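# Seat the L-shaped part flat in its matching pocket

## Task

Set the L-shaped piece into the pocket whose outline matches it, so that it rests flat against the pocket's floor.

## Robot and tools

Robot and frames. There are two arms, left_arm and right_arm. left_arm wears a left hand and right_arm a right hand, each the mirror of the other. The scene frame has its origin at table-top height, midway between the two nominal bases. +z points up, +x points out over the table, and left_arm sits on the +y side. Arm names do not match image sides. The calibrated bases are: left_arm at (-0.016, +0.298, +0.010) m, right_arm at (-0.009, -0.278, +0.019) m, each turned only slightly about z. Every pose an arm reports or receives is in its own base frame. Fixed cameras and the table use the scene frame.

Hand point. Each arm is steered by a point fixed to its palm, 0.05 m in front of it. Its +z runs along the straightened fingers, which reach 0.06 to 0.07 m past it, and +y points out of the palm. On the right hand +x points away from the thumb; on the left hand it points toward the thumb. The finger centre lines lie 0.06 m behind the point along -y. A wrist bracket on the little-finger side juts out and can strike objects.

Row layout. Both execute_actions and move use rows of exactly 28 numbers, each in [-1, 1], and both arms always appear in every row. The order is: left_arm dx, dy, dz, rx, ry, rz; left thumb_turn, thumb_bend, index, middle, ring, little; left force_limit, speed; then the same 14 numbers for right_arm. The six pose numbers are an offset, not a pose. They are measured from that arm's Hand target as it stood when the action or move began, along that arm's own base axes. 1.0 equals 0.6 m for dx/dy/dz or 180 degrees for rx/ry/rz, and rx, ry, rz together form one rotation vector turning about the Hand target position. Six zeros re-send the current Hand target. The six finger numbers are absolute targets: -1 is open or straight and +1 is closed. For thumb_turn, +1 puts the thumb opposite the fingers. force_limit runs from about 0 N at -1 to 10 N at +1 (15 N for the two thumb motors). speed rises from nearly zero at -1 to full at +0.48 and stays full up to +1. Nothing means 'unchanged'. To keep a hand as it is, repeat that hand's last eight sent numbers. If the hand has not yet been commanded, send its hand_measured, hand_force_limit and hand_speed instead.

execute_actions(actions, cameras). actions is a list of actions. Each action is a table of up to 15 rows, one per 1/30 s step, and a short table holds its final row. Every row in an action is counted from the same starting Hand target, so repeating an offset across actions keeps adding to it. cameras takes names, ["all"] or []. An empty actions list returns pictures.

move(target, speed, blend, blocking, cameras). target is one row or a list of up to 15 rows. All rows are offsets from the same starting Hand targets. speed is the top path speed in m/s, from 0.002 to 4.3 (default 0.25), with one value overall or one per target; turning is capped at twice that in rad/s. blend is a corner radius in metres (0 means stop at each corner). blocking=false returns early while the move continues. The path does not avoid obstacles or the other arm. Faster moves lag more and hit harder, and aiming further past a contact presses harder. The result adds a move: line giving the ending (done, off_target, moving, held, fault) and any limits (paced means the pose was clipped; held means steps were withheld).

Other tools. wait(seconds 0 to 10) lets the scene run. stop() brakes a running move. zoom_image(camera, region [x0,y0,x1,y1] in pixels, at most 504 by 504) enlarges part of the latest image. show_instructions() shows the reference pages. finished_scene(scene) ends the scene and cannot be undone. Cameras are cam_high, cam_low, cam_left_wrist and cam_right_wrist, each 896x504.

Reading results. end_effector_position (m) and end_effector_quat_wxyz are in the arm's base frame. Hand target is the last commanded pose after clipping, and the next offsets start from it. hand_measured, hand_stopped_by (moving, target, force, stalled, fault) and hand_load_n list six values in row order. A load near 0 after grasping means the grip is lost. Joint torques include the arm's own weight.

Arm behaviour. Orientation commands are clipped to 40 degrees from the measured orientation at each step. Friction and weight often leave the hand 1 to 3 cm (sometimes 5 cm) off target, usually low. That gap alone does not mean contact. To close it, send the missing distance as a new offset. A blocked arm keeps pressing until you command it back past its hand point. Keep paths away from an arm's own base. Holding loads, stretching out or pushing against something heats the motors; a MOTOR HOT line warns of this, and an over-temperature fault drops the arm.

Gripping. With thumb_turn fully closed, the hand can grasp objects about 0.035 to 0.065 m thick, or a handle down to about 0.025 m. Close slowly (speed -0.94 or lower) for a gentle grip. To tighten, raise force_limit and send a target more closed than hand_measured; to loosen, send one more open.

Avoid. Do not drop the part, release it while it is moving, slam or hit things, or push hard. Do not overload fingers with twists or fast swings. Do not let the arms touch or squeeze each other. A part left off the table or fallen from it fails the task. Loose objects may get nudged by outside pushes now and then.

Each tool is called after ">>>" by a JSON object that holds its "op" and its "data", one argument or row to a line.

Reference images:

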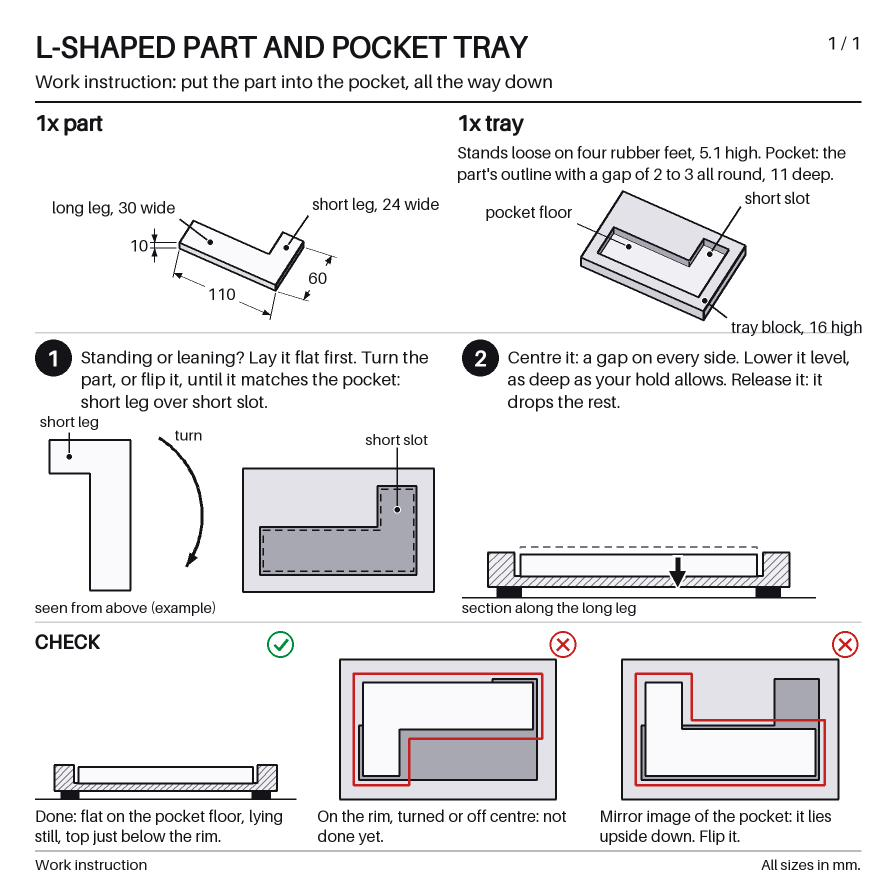

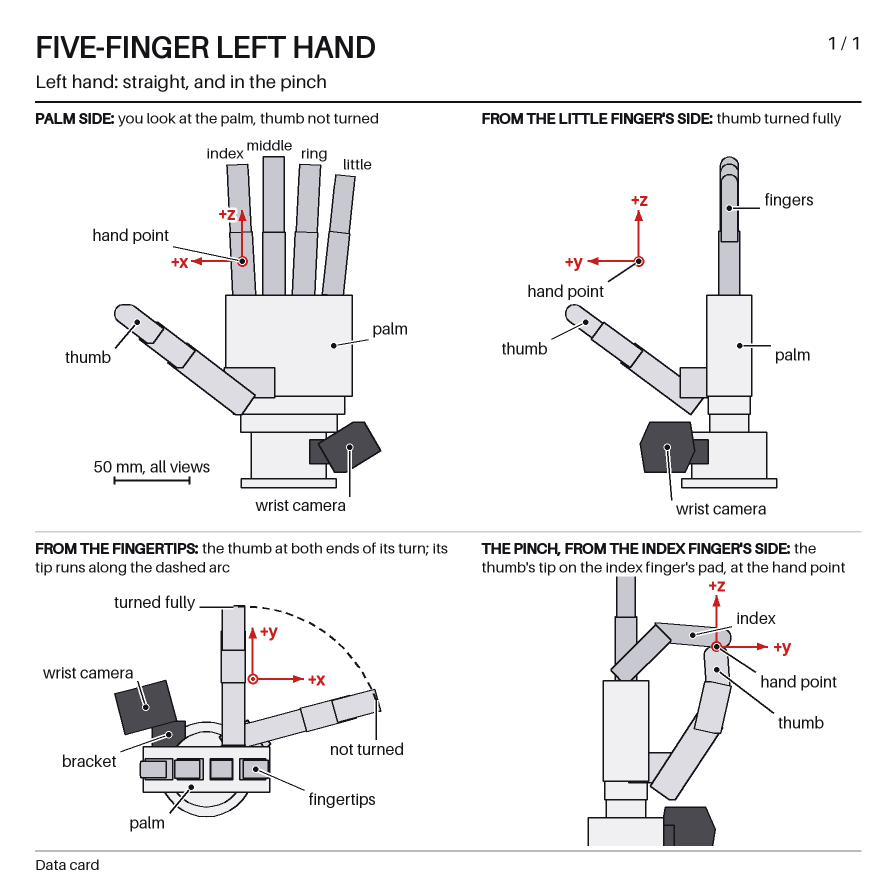

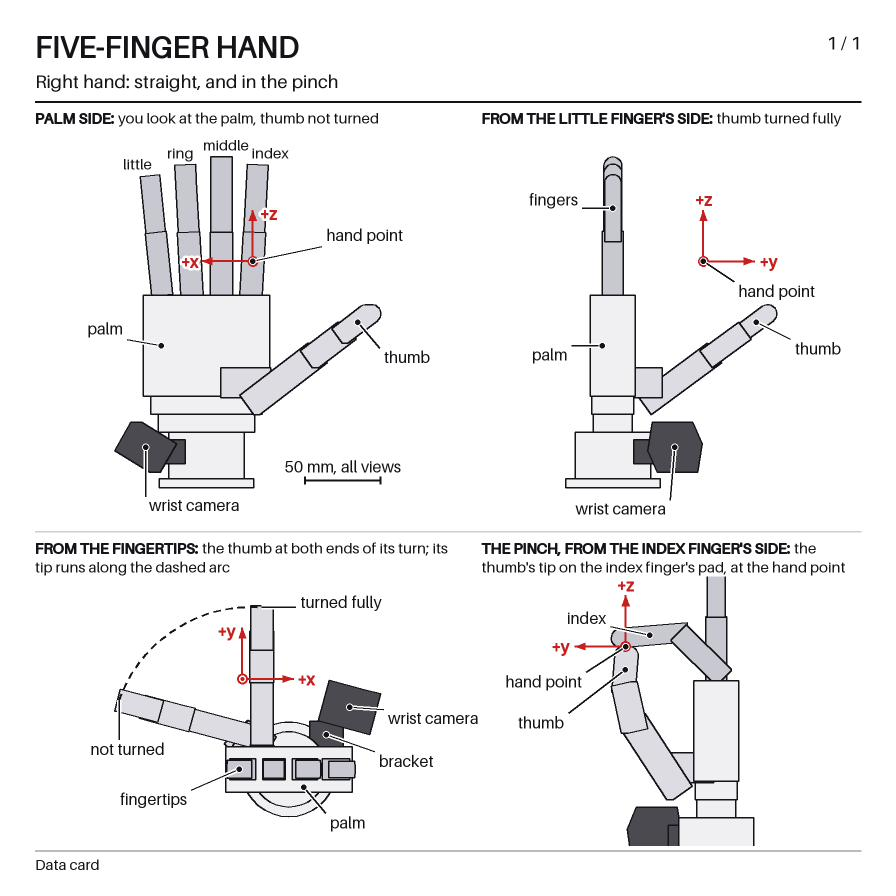

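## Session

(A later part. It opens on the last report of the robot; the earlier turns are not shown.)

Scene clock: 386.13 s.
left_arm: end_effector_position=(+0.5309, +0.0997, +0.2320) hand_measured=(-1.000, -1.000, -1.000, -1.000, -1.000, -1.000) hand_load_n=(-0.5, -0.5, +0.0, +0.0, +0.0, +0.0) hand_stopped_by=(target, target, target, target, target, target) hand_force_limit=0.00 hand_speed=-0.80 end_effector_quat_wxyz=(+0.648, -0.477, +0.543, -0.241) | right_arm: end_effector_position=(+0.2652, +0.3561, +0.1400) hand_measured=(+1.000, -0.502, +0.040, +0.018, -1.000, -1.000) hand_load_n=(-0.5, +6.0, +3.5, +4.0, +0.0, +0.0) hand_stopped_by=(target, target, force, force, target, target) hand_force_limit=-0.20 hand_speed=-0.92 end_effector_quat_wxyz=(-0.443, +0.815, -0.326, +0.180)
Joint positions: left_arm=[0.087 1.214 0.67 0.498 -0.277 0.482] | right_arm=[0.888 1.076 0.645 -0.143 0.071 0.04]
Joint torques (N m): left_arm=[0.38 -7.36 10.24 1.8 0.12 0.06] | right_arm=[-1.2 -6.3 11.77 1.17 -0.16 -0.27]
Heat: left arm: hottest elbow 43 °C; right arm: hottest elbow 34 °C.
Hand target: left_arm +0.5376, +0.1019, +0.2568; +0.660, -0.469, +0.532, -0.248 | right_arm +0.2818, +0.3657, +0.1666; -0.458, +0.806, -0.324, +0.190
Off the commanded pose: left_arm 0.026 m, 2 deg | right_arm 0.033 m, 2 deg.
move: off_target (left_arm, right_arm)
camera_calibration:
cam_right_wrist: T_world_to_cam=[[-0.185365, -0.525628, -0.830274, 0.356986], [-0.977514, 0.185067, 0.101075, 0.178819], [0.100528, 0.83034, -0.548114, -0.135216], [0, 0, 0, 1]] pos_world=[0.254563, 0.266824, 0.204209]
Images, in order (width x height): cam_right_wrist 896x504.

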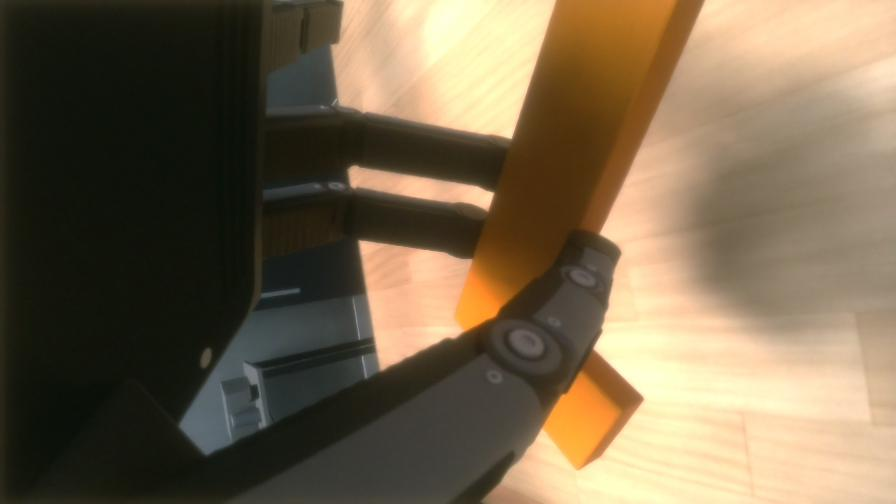

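>>> {"op": "move", "data": {
  "target": [
    [0,0,0,0,0,0,-1,-1,-1,-1,-1,-1,0,-0.8,0.08,-0.2995,0.05,0,0,-0.0833,1,-0.5,0.4,0.4,-1,-1,-0.2,-0.92],
    [0,0,0,0,0,0,-1,-1,-1,-1,-1,-1,0,-0.8,0.08,-0.2995,-0.094,0,0,-0.0833,1,-0.5,0.4,0.4,-1,-1,-0.2,-0.92]
  ],
  "speed": [0.2, 0.12],
  "blend": [0.01, 0],
  "cameras": ["cam_right_wrist", "cam_high"]
}}

Scene clock: 396.70 s.
left_arm: end_effector_position=(+0.5309, +0.0997, +0.2320) hand_measured=(-1.000, -1.000, -1.000, -1.000, -1.000, -1.000) hand_load_n=(+0.0, +0.0, +0.0, +0.0, +0.0, +0.0) hand_stopped_by=(target, target, target, target, target, target) hand_force_limit=0.00 hand_speed=-0.80 end_effector_quat_wxyz=(+0.648, -0.477, +0.543, -0.241) | right_arm: end_effector_position=(+0.3262, +0.1865, +0.1081) hand_measured=(+1.000, -0.502, +0.040, +0.018, -1.000, -1.000) hand_load_n=(-0.5, +5.5, +3.5, +4.0, +0.0, +0.0) hand_stopped_by=(target, target, force, force, target, target) hand_force_limit=-0.20 hand_speed=-0.92 end_effector_quat_wxyz=(-0.424, +0.758, -0.432, +0.241)
Joint positions: left_arm=[0.087 1.214 0.67 0.498 -0.277 0.482] | right_arm=[0.385 0.899 0.441 -0.099 -0.129 -0.078]
Joint torques (N m): left_arm=[0.38 -7.3 10.25 1.8 0.12 0.06] | right_arm=[-0.38 -3.78 7.5 2.47 -0.26 -0.22]
Heat: left arm: hottest elbow 43 °C; right arm: hottest elbow 35 °C.
Hand target: left_arm +0.5376, +0.1019, +0.2568; +0.660, -0.469, +0.532, -0.248 | right_arm +0.3299, +0.1861, +0.1103; -0.430, +0.757, -0.426, +0.248
Off the commanded pose: left_arm 0.026 m, 2 deg | right_arm 0.004 m, 1 deg.
move: off_target (left_arm)
camera_calibration:
cam_right_wrist: T_world_to_cam=[[-0.307103, -0.44308, -0.84224, 0.278339], [-0.893465, 0.439006, 0.0948314, 0.199014], [0.327731, 0.781635, -0.530697, -0.0848678], [0, 0, 0, 1]] pos_world=[0.291105, 0.102294, 0.170517]
Images, in order (width x height): cam_high 896x504, cam_right_wrist 896x504.

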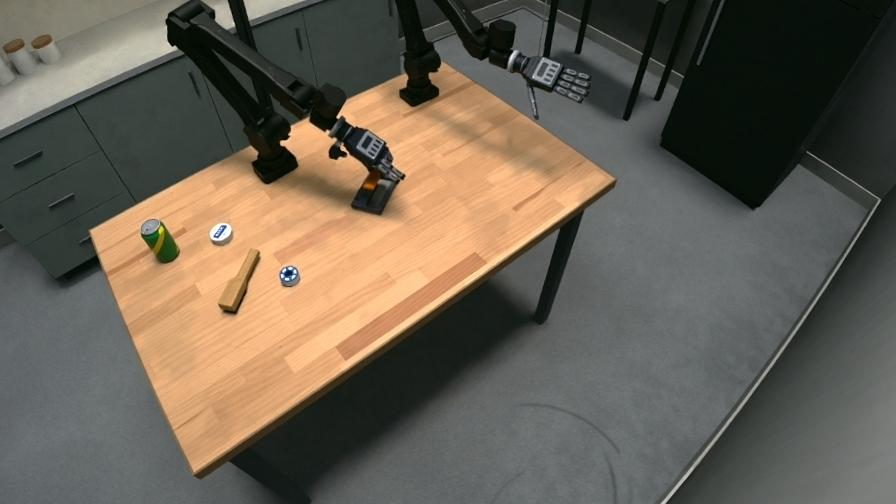

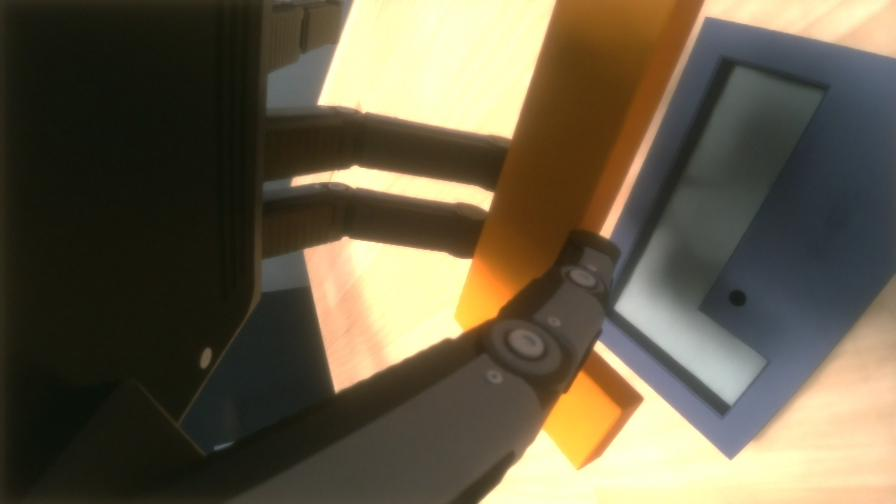

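>>> {"op": "zoom_image", "data": {
  "camera": "cam_right_wrist",
  "region": [600, 0, 896, 200]
}}

>>> {"op": "zoom_image", "data": {
  "camera": "cam_right_wrist",
  "region": [560, 220, 860, 480]
}}

Scaled by 1.703 from the camera's 896x504 image, which has a finer 1280x720 frame.

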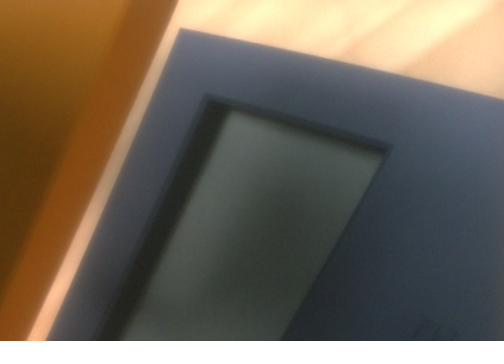

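Scaled by 1.680 from the camera's 896x504 image, which has a finer 1280x720 frame.

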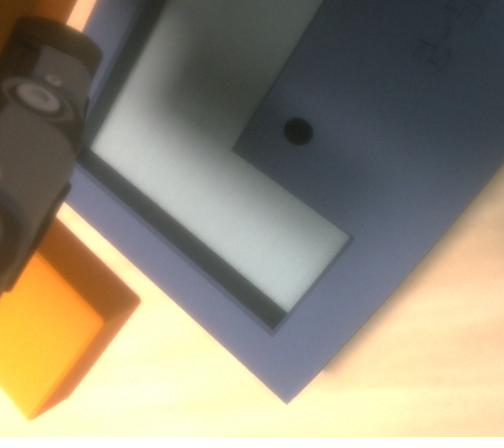

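>>> {"op": "move", "data": {
  "target": [
    [0,0,0,0,0,0,-1,-1,-1,-1,-1,-1,0,-0.8,-0.0163,0.013,0.083,0.0029,-0.0048,0.0017,1,-0.5,0.4,0.4,-1,-1,-0.2,-0.92],
    [0,0,0,0,0,0,-1,-1,-1,-1,-1,-1,0,-0.8,-0.0163,0.013,-0.052,0.0029,-0.0048,0.0017,1,-0.5,0.4,0.4,-1,-1,-0.2,-0.92]
  ],
  "speed": [0.15, 0.08],
  "blend": [0.005, 0],
  "cameras": ["cam_right_wrist"]
}}

>>> {"op": "zoom_image", "data": {
  "camera": "cam_right_wrist",
  "region": [600, 0, 896, 200]
}}

>>> {"op": "zoom_image", "data": {
  "camera": "cam_right_wrist",
  "region": [560, 220, 860, 480]
}}

Scene clock: 442.37 s.
left_arm: end_effector_position=(+0.5309, +0.0997, +0.2320) hand_measured=(-1.000, -1.000, -1.000, -1.000, -1.000, -1.000) hand_load_n=(+0.0, +0.0, +0.0, +0.0, +0.0, +0.0) hand_stopped_by=(target, target, target, target, target, target) hand_force_limit=0.00 hand_speed=-0.80 end_effector_quat_wxyz=(+0.648, -0.477, +0.543, -0.241) | right_arm: end_effector_position=(+0.3207, +0.1883, +0.0778) hand_measured=(+1.000, -0.502, +0.040, +0.018, -1.000, -1.000) hand_load_n=(-0.5, +6.0, +3.5, +4.0, +0.0, +0.0) hand_stopped_by=(target, target, force, force, target, target) hand_force_limit=-0.20 hand_speed=-0.92 end_effector_quat_wxyz=(-0.429, +0.756, -0.426, +0.251)
Joint positions: left_arm=[0.087 1.214 0.67 0.498 -0.277 0.482] | right_arm=[0.407 0.944 0.359 0.05 -0.105 -0.078]
Joint torques (N m): left_arm=[0.38 -7.3 10.25 1.8 0.12 0.06] | right_arm=[1.2 -3.9 6.91 2.54 -0.02 -0.01]
Heat: left arm: hottest elbow 43 °C; right arm: hottest elbow 36 °C.
Hand target: left_arm +0.5376, +0.1019, +0.2568; +0.660, -0.469, +0.532, -0.248 | right_arm +0.3201, +0.1938, +0.0791; -0.437, +0.754, -0.422, +0.251
Off the commanded pose: left_arm 0.026 m, 2 deg | right_arm 0.006 m, 1 deg.
move: off_target (left_arm)
camera_calibration:
cam_right_wrist: T_world_to_cam=[[-0.284315, -0.445673, -0.848847, 0.245481], [-0.896575, 0.437205, 0.070754, 0.199295], [0.339586, 0.781171, -0.523883, -0.104737], [0, 0, 0, 1]] pos_world=[0.284044, 0.104089, 0.139405]
Images, in order (width x height): cam_right_wrist 896x504.

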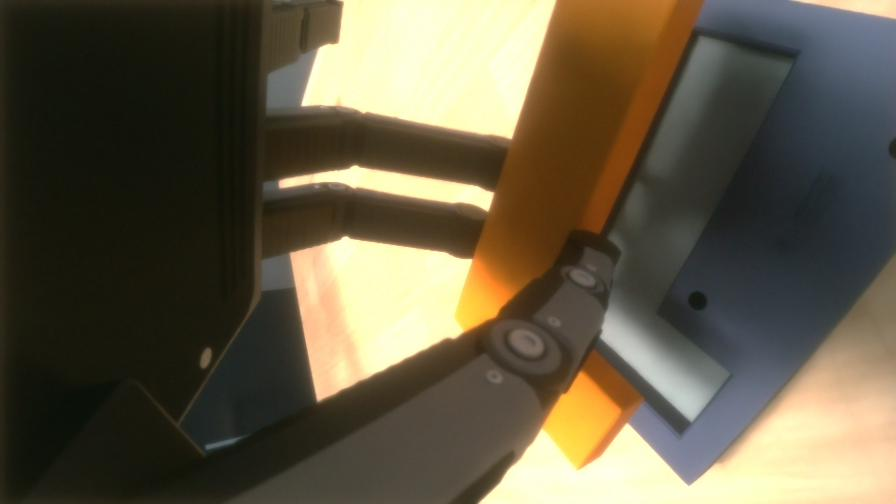

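Scaled by 1.703 from the camera's 896x504 image, which has a finer 1280x720 frame.

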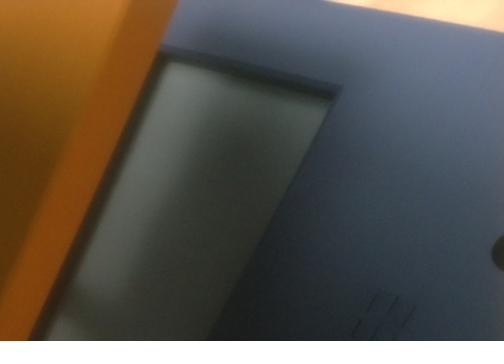

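Scaled by 1.680 from the camera's 896x504 image, which has a finer 1280x720 frame.

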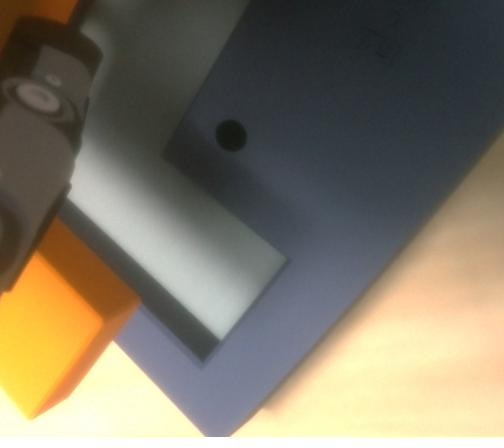

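>>> {"op": "move", "data": {
  "target": [
    [0,0,0,0,0,0,-1,-1,-1,-1,-1,-1,0,-0.8,-0.0078,0.0103,0.06,0.0033,0.002,0.0047,1,-0.5,0.4,0.4,-1,-1,-0.2,-0.92],
    [0,0,0,0,0,0,-1,-1,-1,-1,-1,-1,0,-0.8,-0.0078,0.0103,-0.0485,0.0033,0.002,0.0047,1,-0.5,0.4,0.4,-1,-1,-0.2,-0.92]
  ],
  "speed": [0.15, 0.08],
  "blend": [0.005, 0],
  "cameras": ["cam_right_wrist"]
}}

>>> {"op": "zoom_image", "data": {
  "camera": "cam_right_wrist",
  "region": [600, 0, 896, 200]
}}

>>> {"op": "zoom_image", "data": {
  "camera": "cam_right_wrist",
  "region": [540, 240, 840, 500]
}}

Scene clock: 470.53 s.
left_arm: end_effector_position=(+0.5309, +0.0997, +0.2320) hand_measured=(-1.000, -1.000, -1.000, -1.000, -1.000, -1.000) hand_load_n=(+0.0, +0.0, +0.0, +0.0, +0.0, +0.0) hand_stopped_by=(target, target, target, target, target, target) hand_force_limit=0.00 hand_speed=-0.80 end_effector_quat_wxyz=(+0.648, -0.477, +0.543, -0.241) | right_arm: end_effector_position=(+0.3168, +0.1935, +0.0478) hand_measured=(+1.000, -0.502, +0.040, +0.018, -1.000, -1.000) hand_load_n=(-1.0, +6.0, +3.5, +4.0, -0.5, -0.5) hand_stopped_by=(target, target, force, force, target, target) hand_force_limit=-0.20 hand_speed=-0.92 end_effector_quat_wxyz=(-0.432, +0.758, -0.423, +0.245)
Joint positions: left_arm=[0.087 1.214 0.67 0.498 -0.277 0.482] | right_arm=[0.423 1.039 0.308 0.195 -0.106 -0.07]
Joint torques (N m): left_arm=[0.38 -7.3 10.25 1.8 0.12 0.06] | right_arm=[1.32 -4.25 6.23 2.5 -0.17 0.02]
Heat: left arm: hottest elbow 43 °C; right arm: hottest elbow 35 °C.
Hand target: left_arm +0.5376, +0.1019, +0.2568; +0.660, -0.469, +0.532, -0.248 | right_arm +0.3154, +0.2000, +0.0500; -0.441, +0.755, -0.419, +0.243
Off the commanded pose: left_arm 0.026 m, 2 deg | right_arm 0.007 m, 1 deg.
move: off_target (left_arm)
camera_calibration:
cam_right_wrist: T_world_to_cam=[[-0.283226, -0.444235, -0.849963, 0.220746], [-0.901476, 0.425768, 0.0778629, 0.199146], [0.327298, 0.788274, -0.521056, -0.120924], [0, 0, 0, 1]] pos_world=[0.281625, 0.108594, 0.109112]
Images, in order (width x height): cam_right_wrist 896x504.

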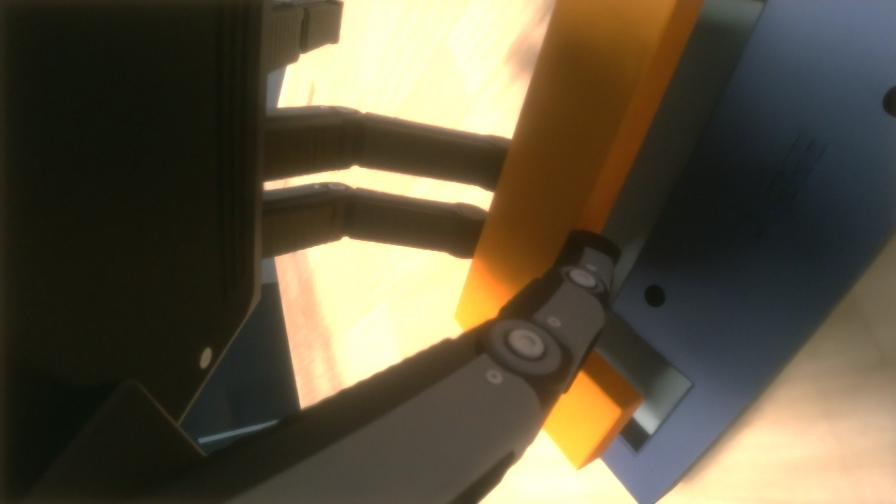

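Scaled by 1.703 from the camera's 896x504 image, which has a finer 1280x720 frame.

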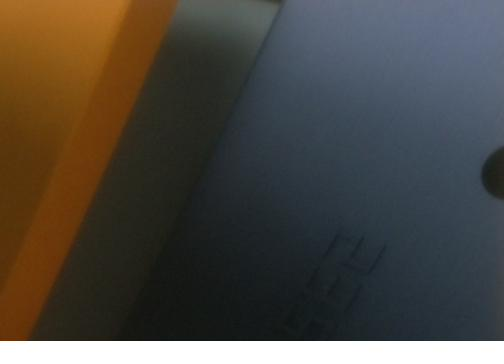

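Scaled by 1.680 from the camera's 896x504 image, which has a finer 1280x720 frame.

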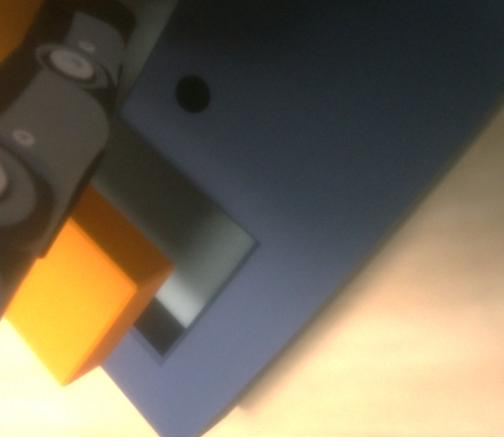

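>>> {"op": "move", "data": {
  "target": [
    [0,0,0,0,0,0,-1,-1,-1,-1,-1,-1,0,-0.8,-0.0027,0.0015,0.08,0.0011,0.0007,0,1,-0.5,0.4,0.4,-1,-1,-0.2,-0.92],
    [0,0,0,0,0,0,-1,-1,-1,-1,-1,-1,0,-0.8,-0.0027,0.0015,-0.0225,0.0011,0.0007,0,1,-0.5,0.4,0.4,-1,-1,-0.2,-0.92]
  ],
  "speed": [0.12, 0.06],
  "blend": [0.005, 0],
  "cameras": ["cam_right_wrist"]
}}

>>> {"op": "zoom_image", "data": {
  "camera": "cam_right_wrist",
  "region": [600, 0, 896, 200]
}}

>>> {"op": "zoom_image", "data": {
  "camera": "cam_right_wrist",
  "region": [540, 240, 840, 500]
}}

Scene clock: 499.83 s.
left_arm: end_effector_position=(+0.5309, +0.0997, +0.2320) hand_measured=(-1.000, -1.000, -1.000, -1.000, -1.000, -1.000) hand_load_n=(+0.0, +0.0, +0.0, +0.0, +0.0, +0.0) hand_stopped_by=(target, target, target, target, target, target) hand_force_limit=0.00 hand_speed=-0.80 end_effector_quat_wxyz=(+0.648, -0.477, +0.543, -0.241) | right_arm: end_effector_position=(+0.3155, +0.1948, +0.0350) hand_measured=(+1.000, -0.502, +0.040, +0.018, -1.000, -1.000) hand_load_n=(-0.5, +6.0, +3.5, +4.0, +0.0, +0.0) hand_stopped_by=(target, target, force, force, target, target) hand_force_limit=-0.20 hand_speed=-0.92 end_effector_quat_wxyz=(-0.433, +0.758, -0.423, +0.243)
Joint positions: left_arm=[0.087 1.214 0.67 0.498 -0.277 0.482] | right_arm=[0.426 1.088 0.286 0.268 -0.106 -0.065]
Joint torques (N m): left_arm=[0.38 -7.3 10.24 1.8 0.13 0.06] | right_arm=[1.44 -4.25 5.85 2.5 -0.11 0.03]
Heat: left arm: hottest elbow 43 °C; right arm: hottest elbow 34 °C.
Hand target: left_arm +0.5376, +0.1019, +0.2568; +0.660, -0.469, +0.532, -0.248 | right_arm +0.3138, +0.2010, +0.0365; -0.442, +0.755, -0.420, +0.242
Off the commanded pose: left_arm 0.026 m, 2 deg | right_arm 0.007 m, 1 deg.
move: off_target (left_arm)
camera_calibration:
cam_right_wrist: T_world_to_cam=[[-0.283337, -0.440507, -0.851865, 0.209398], [-0.901871, 0.424441, 0.0804874, 0.198708], [0.326111, 0.791078, -0.51754, -0.128432], [0, 0, 0, 1]] pos_world=[0.280423, 0.109501, 0.0959165]
Images, in order (width x height): cam_right_wrist 896x504.

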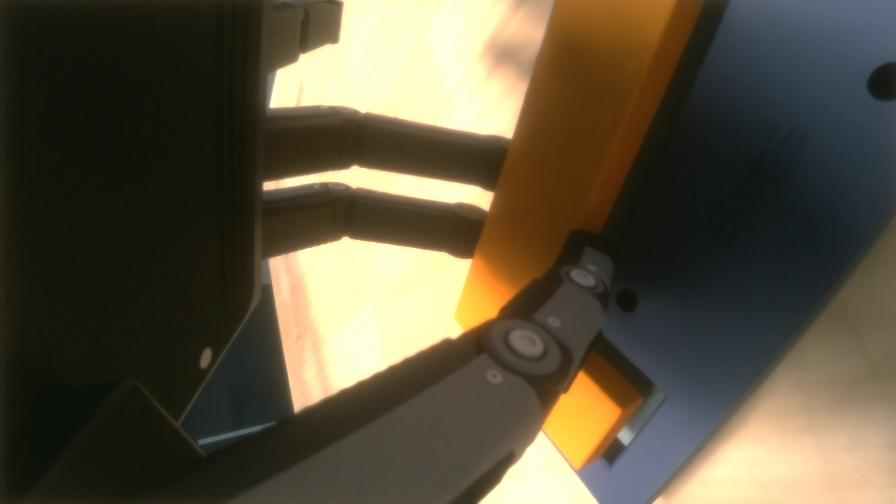

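Scaled by 1.703 from the camera's 896x504 image, which has a finer 1280x720 frame.

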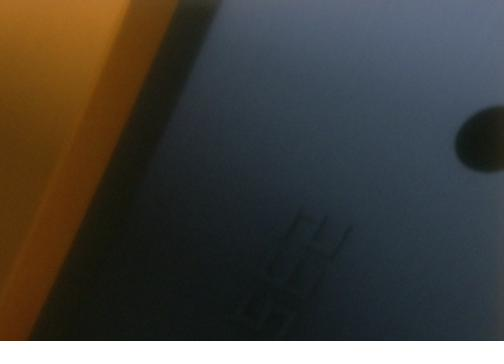

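Scaled by 1.680 from the camera's 896x504 image, which has a finer 1280x720 frame.

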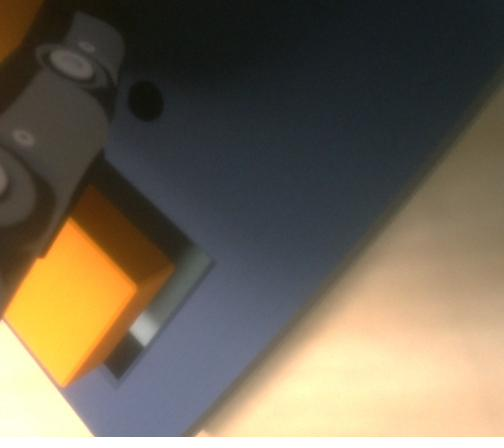

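>>> {"op": "zoom_image", "data": {
  "camera": "cam_right_wrist",
  "region": [580, 310, 700, 490]
}}

>>> {"op": "zoom_image", "data": {
  "camera": "cam_right_wrist",
  "region": [600, 0, 740, 240]
}}

Scaled by 2.800 from the camera's 896x504 image, which has a finer 1280x720 frame.

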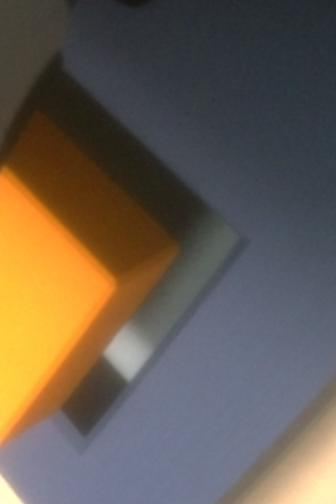

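Scaled by 2.100 from the camera's 896x504 image, which has a finer 1280x720 frame.

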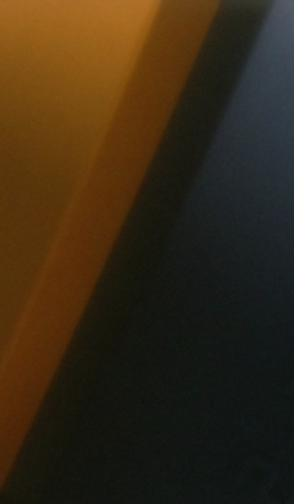

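>>> {"op": "move", "data": {
  "target": [
    [0,0,0,0,0,0,-1,-1,-1,-1,-1,-1,0,-0.8,-0.0022,0.0025,0.1,0,0,0.0008,1,-0.5,0.4,0.4,-1,-1,-0.2,-0.92],
    [0,0,0,0,0,0,-1,-1,-1,-1,-1,-1,0,-0.8,-0.0022,0.0025,-0.0067,0,0,0.0008,1,-0.5,0.4,0.4,-1,-1,-0.2,-0.92]
  ],
  "speed": [0.12, 0.05],
  "blend": [0.005, 0],
  "cameras": ["cam_right_wrist"]
}}

>>> {"op": "zoom_image", "data": {
  "camera": "cam_right_wrist",
  "region": [540, 310, 700, 490]
}}

>>> {"op": "zoom_image", "data": {
  "camera": "cam_right_wrist",
  "region": [600, 0, 740, 240]
}}

Scene clock: 606.30 s.
left_arm: end_effector_position=(+0.5309, +0.0997, +0.2320) hand_measured=(-1.000, -1.000, -1.000, -1.000, -1.000, -1.000) hand_load_n=(-0.5, +0.0, +0.0, +0.0, +0.0, +0.0) hand_stopped_by=(target, target, target, target, target, target) hand_force_limit=0.00 hand_speed=-0.80 end_effector_quat_wxyz=(+0.648, -0.477, +0.543, -0.241) | right_arm: end_effector_position=(+0.3145, +0.1967, +0.0315) hand_measured=(+1.000, -0.502, +0.040, +0.018, -1.000, -1.000) hand_load_n=(-0.5, +6.0, +3.5, +4.0, +0.0, +0.0) hand_stopped_by=(target, target, force, force, target, target) hand_force_limit=-0.20 hand_speed=-0.92 end_effector_quat_wxyz=(-0.435, +0.758, -0.422, +0.242)
Joint positions: left_arm=[0.087 1.214 0.67 0.498 -0.277 0.482] | right_arm=[0.432 1.104 0.281 0.291 -0.105 -0.063]
Joint torques (N m): left_arm=[0.38 -7.3 10.24 1.8 0.13 0.06] | right_arm=[1.26 -4.66 5.61 2.54 -0.01 0.04]
Heat: left arm: hottest elbow 44 °C; right arm: hottest elbow 33 °C.
Hand target: left_arm +0.5376, +0.1019, +0.2568; +0.660, -0.469, +0.532, -0.248 | right_arm +0.3125, +0.2024, +0.0325; -0.443, +0.755, -0.419, +0.241
Off the commanded pose: left_arm 0.026 m, 2 deg | right_arm 0.006 m, 1 deg.
move: off_target (left_arm)
camera_calibration:
cam_right_wrist: T_world_to_cam=[[-0.281062, -0.440096, -0.85283, 0.206205], [-0.903606, 0.420695, 0.0806998, 0.198532], [0.323266, 0.793304, -0.515915, -0.131065], [0, 0, 0, 1]] pos_world=[0.27972, 0.111203, 0.0922179]
Images, in order (width x height): cam_right_wrist 896x504.

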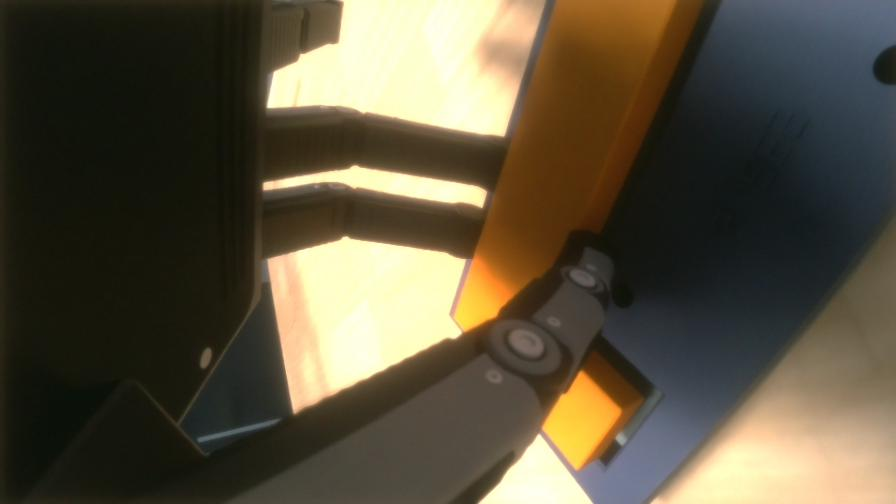

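Scaled by 2.800 from the camera's 896x504 image, which has a finer 1280x720 frame.

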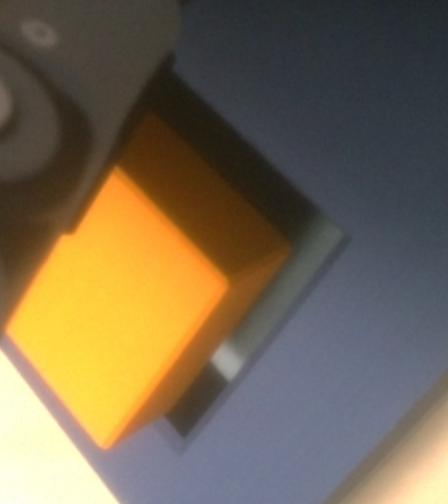

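Scaled by 2.100 from the camera's 896x504 image, which has a finer 1280x720 frame.

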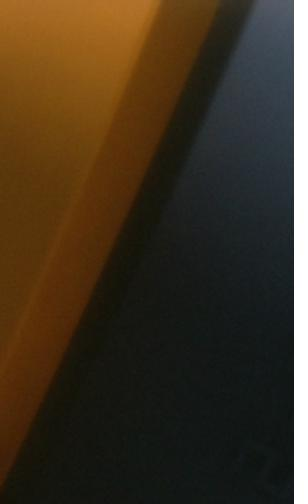

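>>> {"op": "move", "data": {
  "target": [
    [0,0,0,0,0,0,-1,-1,-1,-1,-1,-1,0,-0.8,-0.001,0.0003,0.1,0,0,0.0022,1,-0.5,0.4,0.4,-1,-1,-0.2,-0.92],
    [0,0,0,0,0,0,-1,-1,-1,-1,-1,-1,0,-0.8,-0.001,0.0003,-0.0025,0,0,0.0022,1,-0.5,0.4,0.4,-1,-1,-0.2,-0.92]
  ],
  "speed": [0.12, 0.05],
  "blend": [0.005, 0],
  "cameras": ["cam_right_wrist"]
}}

>>> {"op": "zoom_image", "data": {
  "camera": "cam_right_wrist",
  "region": [540, 310, 700, 490]
}}

>>> {"op": "zoom_image", "data": {
  "camera": "cam_right_wrist",
  "region": [600, 0, 740, 240]
}}

Scene clock: 633.43 s.
left_arm: end_effector_position=(+0.5309, +0.0997, +0.2320) hand_measured=(-1.000, -1.000, -1.000, -1.000, -1.000, -1.000) hand_load_n=(+0.0, +0.0, +0.0, +0.0, +0.0, +0.0) hand_stopped_by=(target, target, target, target, target, target) hand_force_limit=0.00 hand_speed=-0.80 end_effector_quat_wxyz=(+0.648, -0.477, +0.543, -0.241) | right_arm: end_effector_position=(+0.3141, +0.1973, +0.0303) hand_measured=(+1.000, -0.502, +0.040, +0.018, -1.000, -1.000) hand_load_n=(-0.5, +6.0, +3.5, +4.0, +0.0, +0.0) hand_stopped_by=(target, target, force, force, target, target) hand_force_limit=-0.20 hand_speed=-0.92 end_effector_quat_wxyz=(-0.436, +0.758, -0.421, +0.241)
Joint positions: left_arm=[0.087 1.214 0.67 0.498 -0.277 0.482] | right_arm=[0.432 1.109 0.279 0.299 -0.109 -0.063]
Joint torques (N m): left_arm=[0.38 -7.3 10.24 1.8 0.12 0.06] | right_arm=[1.2 -4.37 5.57 2.51 -0.18 -0.01]
Heat: left arm: hottest elbow 44 °C; right arm: hottest elbow 33 °C.
Hand target: left_arm +0.5376, +0.1019, +0.2568; +0.660, -0.469, +0.532, -0.248 | right_arm +0.3120, +0.2026, +0.0310; -0.443, +0.757, -0.416, +0.240
Off the commanded pose: left_arm 0.026 m, 2 deg | right_arm 0.006 m, 1 deg.
move: off_target (left_arm)
camera_calibration:
cam_right_wrist: T_world_to_cam=[[-0.280066, -0.439419, -0.853507, 0.204909], [-0.904843, 0.417813, 0.0818048, 0.198983], [0.32066, 0.7952, -0.514621, -0.131541], [0, 0, 0, 1]] pos_world=[0.279617, 0.111504, 0.0909197]
Images, in order (width x height): cam_right_wrist 896x504.

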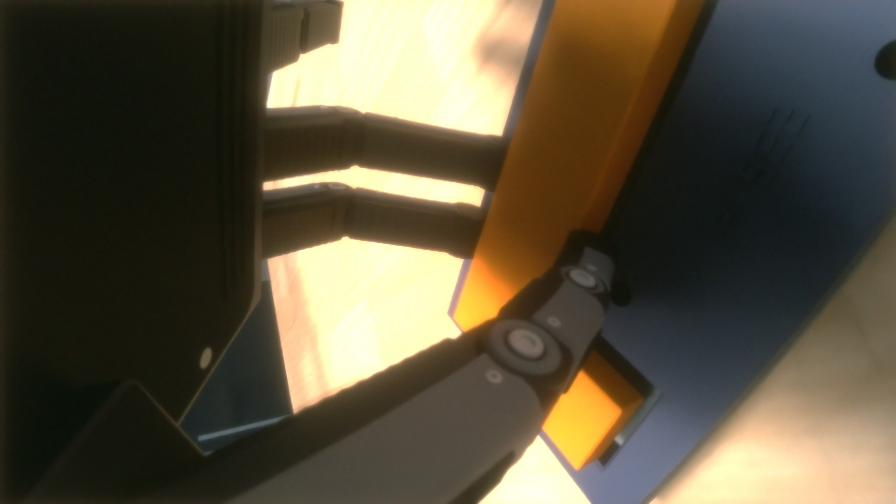

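Scaled by 2.800 from the camera's 896x504 image, which has a finer 1280x720 frame.

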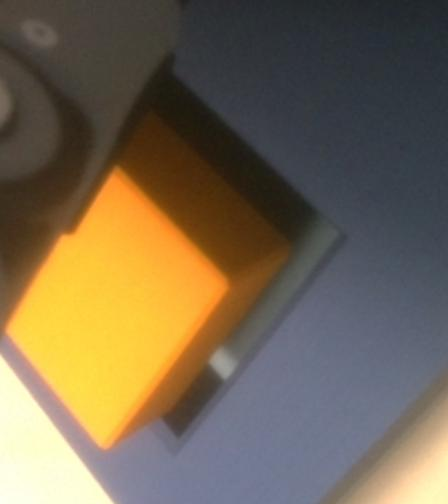

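Scaled by 2.100 from the camera's 896x504 image, which has a finer 1280x720 frame.

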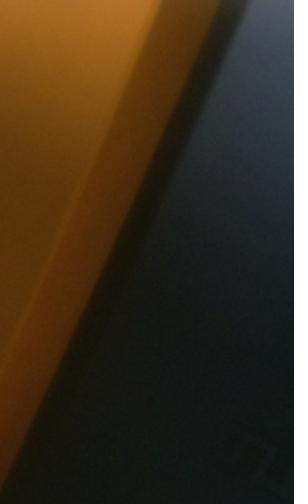

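>>> {"op": "execute_actions", "data": {
  "actions": [
    [[0,0,0,0,0,0,-1,-1,-1,-1,-1,-1,0,-0.8,0,0,0.002,0,0,0,1,-0.5,-0.1,-0.1,-1,-1,-0.2,-0.9]],
    [[0,0,0,0,0,0,-1,-1,-1,-1,-1,-1,0,-0.8,0,0,0,0,0,0,1,-0.5,-0.1,-0.1,-1,-1,-0.2,-0.9]],
    [[0,0,0,0,0,0,-1,-1,-1,-1,-1,-1,0,-0.8,0,0,0,0,0,0,1,-0.5,-0.1,-0.1,-1,-1,-0.2,-0.9]]
  ],
  "cameras": ["cam_right_wrist"]
}}

>>> {"op": "zoom_image", "data": {
  "camera": "cam_right_wrist",
  "region": [440, 0, 740, 500]
}}

Scene clock: 645.87 s.
left_arm: end_effector_position=(+0.5309, +0.0997, +0.2320) hand_measured=(-1.000, -1.000, -1.000, -1.000, -1.000, -1.000) hand_load_n=(+0.0, +0.0, +0.0, +0.0, +0.0, +0.0) hand_stopped_by=(target, target, target, target, target, target) hand_force_limit=0.00 hand_speed=-0.80 end_effector_quat_wxyz=(+0.648, -0.477, +0.543, -0.241) | right_arm: end_effector_position=(+0.3141, +0.1973, +0.0303) hand_measured=(+1.000, -0.500, -0.100, -0.100, -1.000, -1.000) hand_load_n=(+0.0, +0.0, -0.5, +0.0, +0.0, +0.0) hand_stopped_by=(target, target, target, target, target, target) hand_force_limit=-0.20 hand_speed=-0.90 end_effector_quat_wxyz=(-0.436, +0.758, -0.421, +0.241)
Joint positions: left_arm=[0.087 1.214 0.67 0.498 -0.277 0.482] | right_arm=[0.432 1.109 0.279 0.299 -0.109 -0.063]
Joint torques (N m): left_arm=[0.38 -7.3 10.24 1.8 0.12 0.06] | right_arm=[1.32 -4.89 5.63 2.25 -0.19 -0.02]
Heat: left arm: hottest elbow 44 °C; right arm: hottest elbow 34 °C.
Hand target: left_arm +0.5376, +0.1019, +0.2568; +0.660, -0.469, +0.532, -0.248 | right_arm +0.3120, +0.2026, +0.0322; -0.443, +0.757, -0.416, +0.240
Off the commanded pose: left_arm 0.026 m, 2 deg | right_arm 0.006 m, 1 deg.
camera_calibration:
cam_right_wrist: T_world_to_cam=[[-0.280066, -0.439419, -0.853507, 0.204909], [-0.904843, 0.417813, 0.0818048, 0.198983], [0.32066, 0.7952, -0.514621, -0.131541], [0, 0, 0, 1]] pos_world=[0.279617, 0.111504, 0.0909197]
Images, in order (width x height): cam_right_wrist 896x504.

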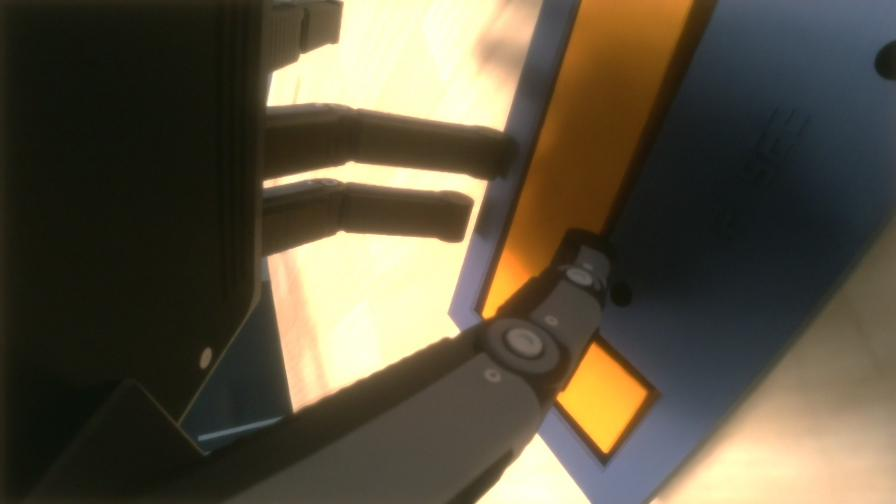

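Scaled by 1.008 from the camera's 896x504 image, which has a finer 1280x720 frame.

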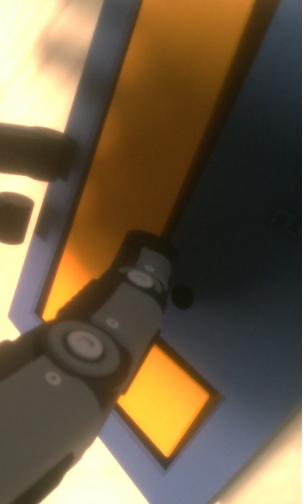

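>>> {"op": "move", "data": {
  "target": [
    [0,0,0,0,0,0,-1,-1,-1,-1,-1,-1,0,-0.8,-0.005,0,0.1,0,0,0,1,-0.5,-0.1,-0.1,-1,-1,-0.2,-0.9],
    [0,0,0,0,0,0,-1,-1,-1,-1,-1,-1,0,-0.8,-0.05,-0.08,0.35,0,0,0,1,-0.5,-0.1,-0.1,-1,-1,-0.2,-0.9]
  ],
  "speed": [0.08, 0.2],
  "blend": [0.02, 0],
  "cameras": ["cam_right_wrist", "cam_high"]
}}

>>> {"op": "zoom_image", "data": {
  "camera": "cam_right_wrist",
  "region": [500, 0, 896, 400]
}}

Scene clock: 653.23 s.
left_arm: end_effector_position=(+0.5309, +0.0997, +0.2320) hand_measured=(-1.000, -1.000, -1.000, -1.000, -1.000, -1.000) hand_load_n=(-0.5, +0.0, +0.0, +0.0, +0.0, +0.0) hand_stopped_by=(target, target, target, target, target, target) hand_force_limit=0.00 hand_speed=-0.80 end_effector_quat_wxyz=(+0.648, -0.477, +0.543, -0.241) | right_arm: end_effector_position=(+0.2712, +0.1564, +0.2102) hand_measured=(+1.000, -0.500, -0.100, -0.100, -1.000, -1.000) hand_load_n=(+0.0, +0.0, +0.0, +0.0, +0.0, +0.0) hand_stopped_by=(target, target, target, target, target, target) hand_force_limit=-0.20 hand_speed=-0.90 end_effector_quat_wxyz=(-0.431, +0.765, -0.425, +0.221)
Joint positions: left_arm=[0.087 1.214 0.67 0.498 -0.277 0.482] | right_arm=[0.301 0.584 0.605 -0.601 -0.244 -0.124]
Joint torques (N m): left_arm=[0.32 -7.3 10.25 1.78 0.12 0.06] | right_arm=[-1.2 -1.2 13.03 1.01 -0.32 -0.25]
Heat: left arm: hottest elbow 44 °C; right arm: hottest elbow 34 °C.
Hand target: left_arm +0.5376, +0.1019, +0.2568; +0.660, -0.469, +0.532, -0.248 | right_arm +0.2819, +0.1546, +0.2421; -0.443, +0.757, -0.416, +0.240
Off the commanded pose: left_arm 0.026 m, 2 deg | right_arm 0.034 m, 3 deg.
move: off_target (left_arm, right_arm)
camera_calibration:
cam_right_wrist: T_world_to_cam=[[-0.308564, -0.439294, -0.843688, 0.334068], [-0.906913, 0.403372, 0.121657, 0.156941], [0.286877, 0.80269, -0.522868, 0.0169954], [0, 0, 0, 1]] pos_world=[0.240538, 0.0698063, 0.271642]
Images, in order (width x height): cam_high 896x504, cam_right_wrist 896x504.

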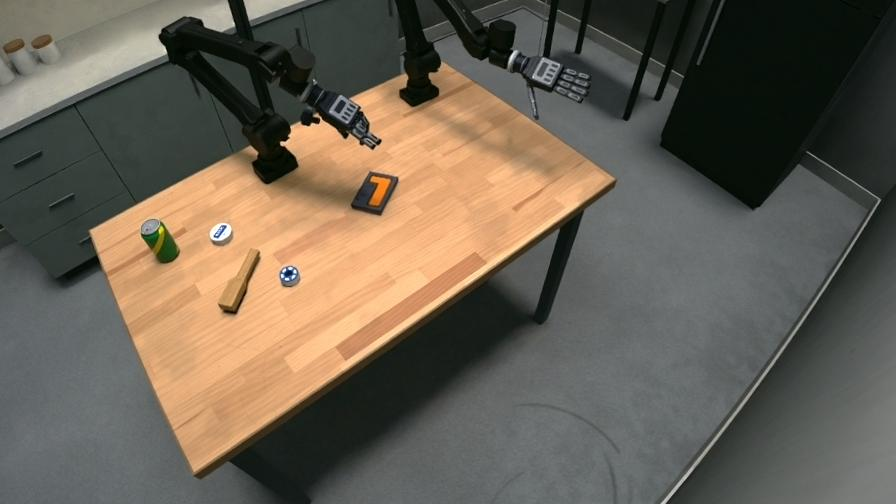

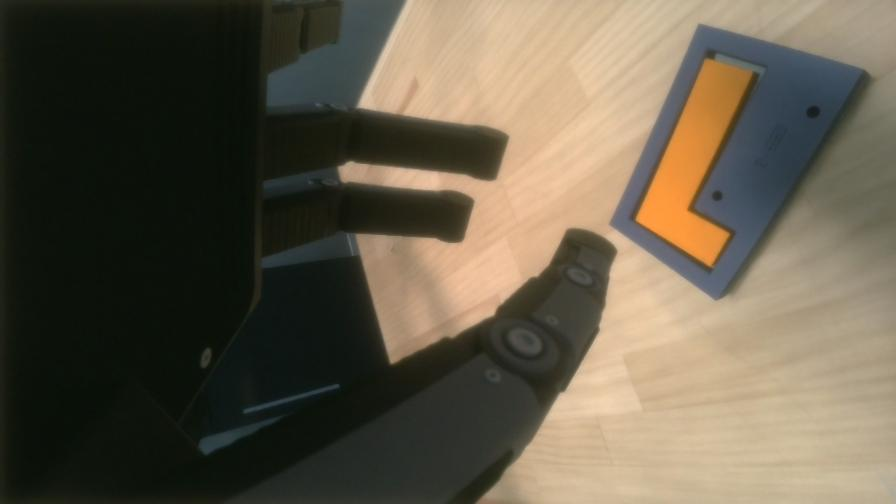

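Scaled by 1.260 from the camera's 896x504 image, which has a finer 1280x720 frame.

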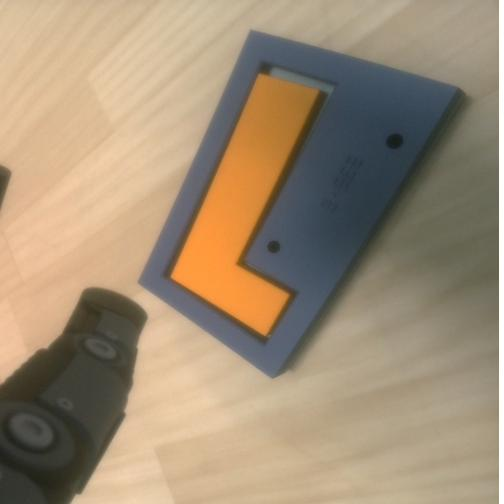

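>>> {"op": "zoom_image", "data": {
  "camera": "cam_right_wrist",
  "region": [610, 20, 790, 290]
}}

Scaled by 1.867 from the camera's 896x504 image, which has a finer 1280x720 frame.

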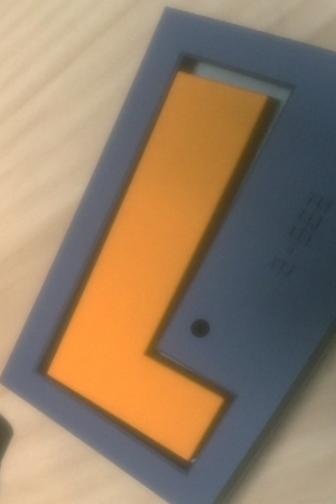

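>>> {"op": "finished_scene", "data": {
  "scene": 3
}}

The scene is finished: the task was done.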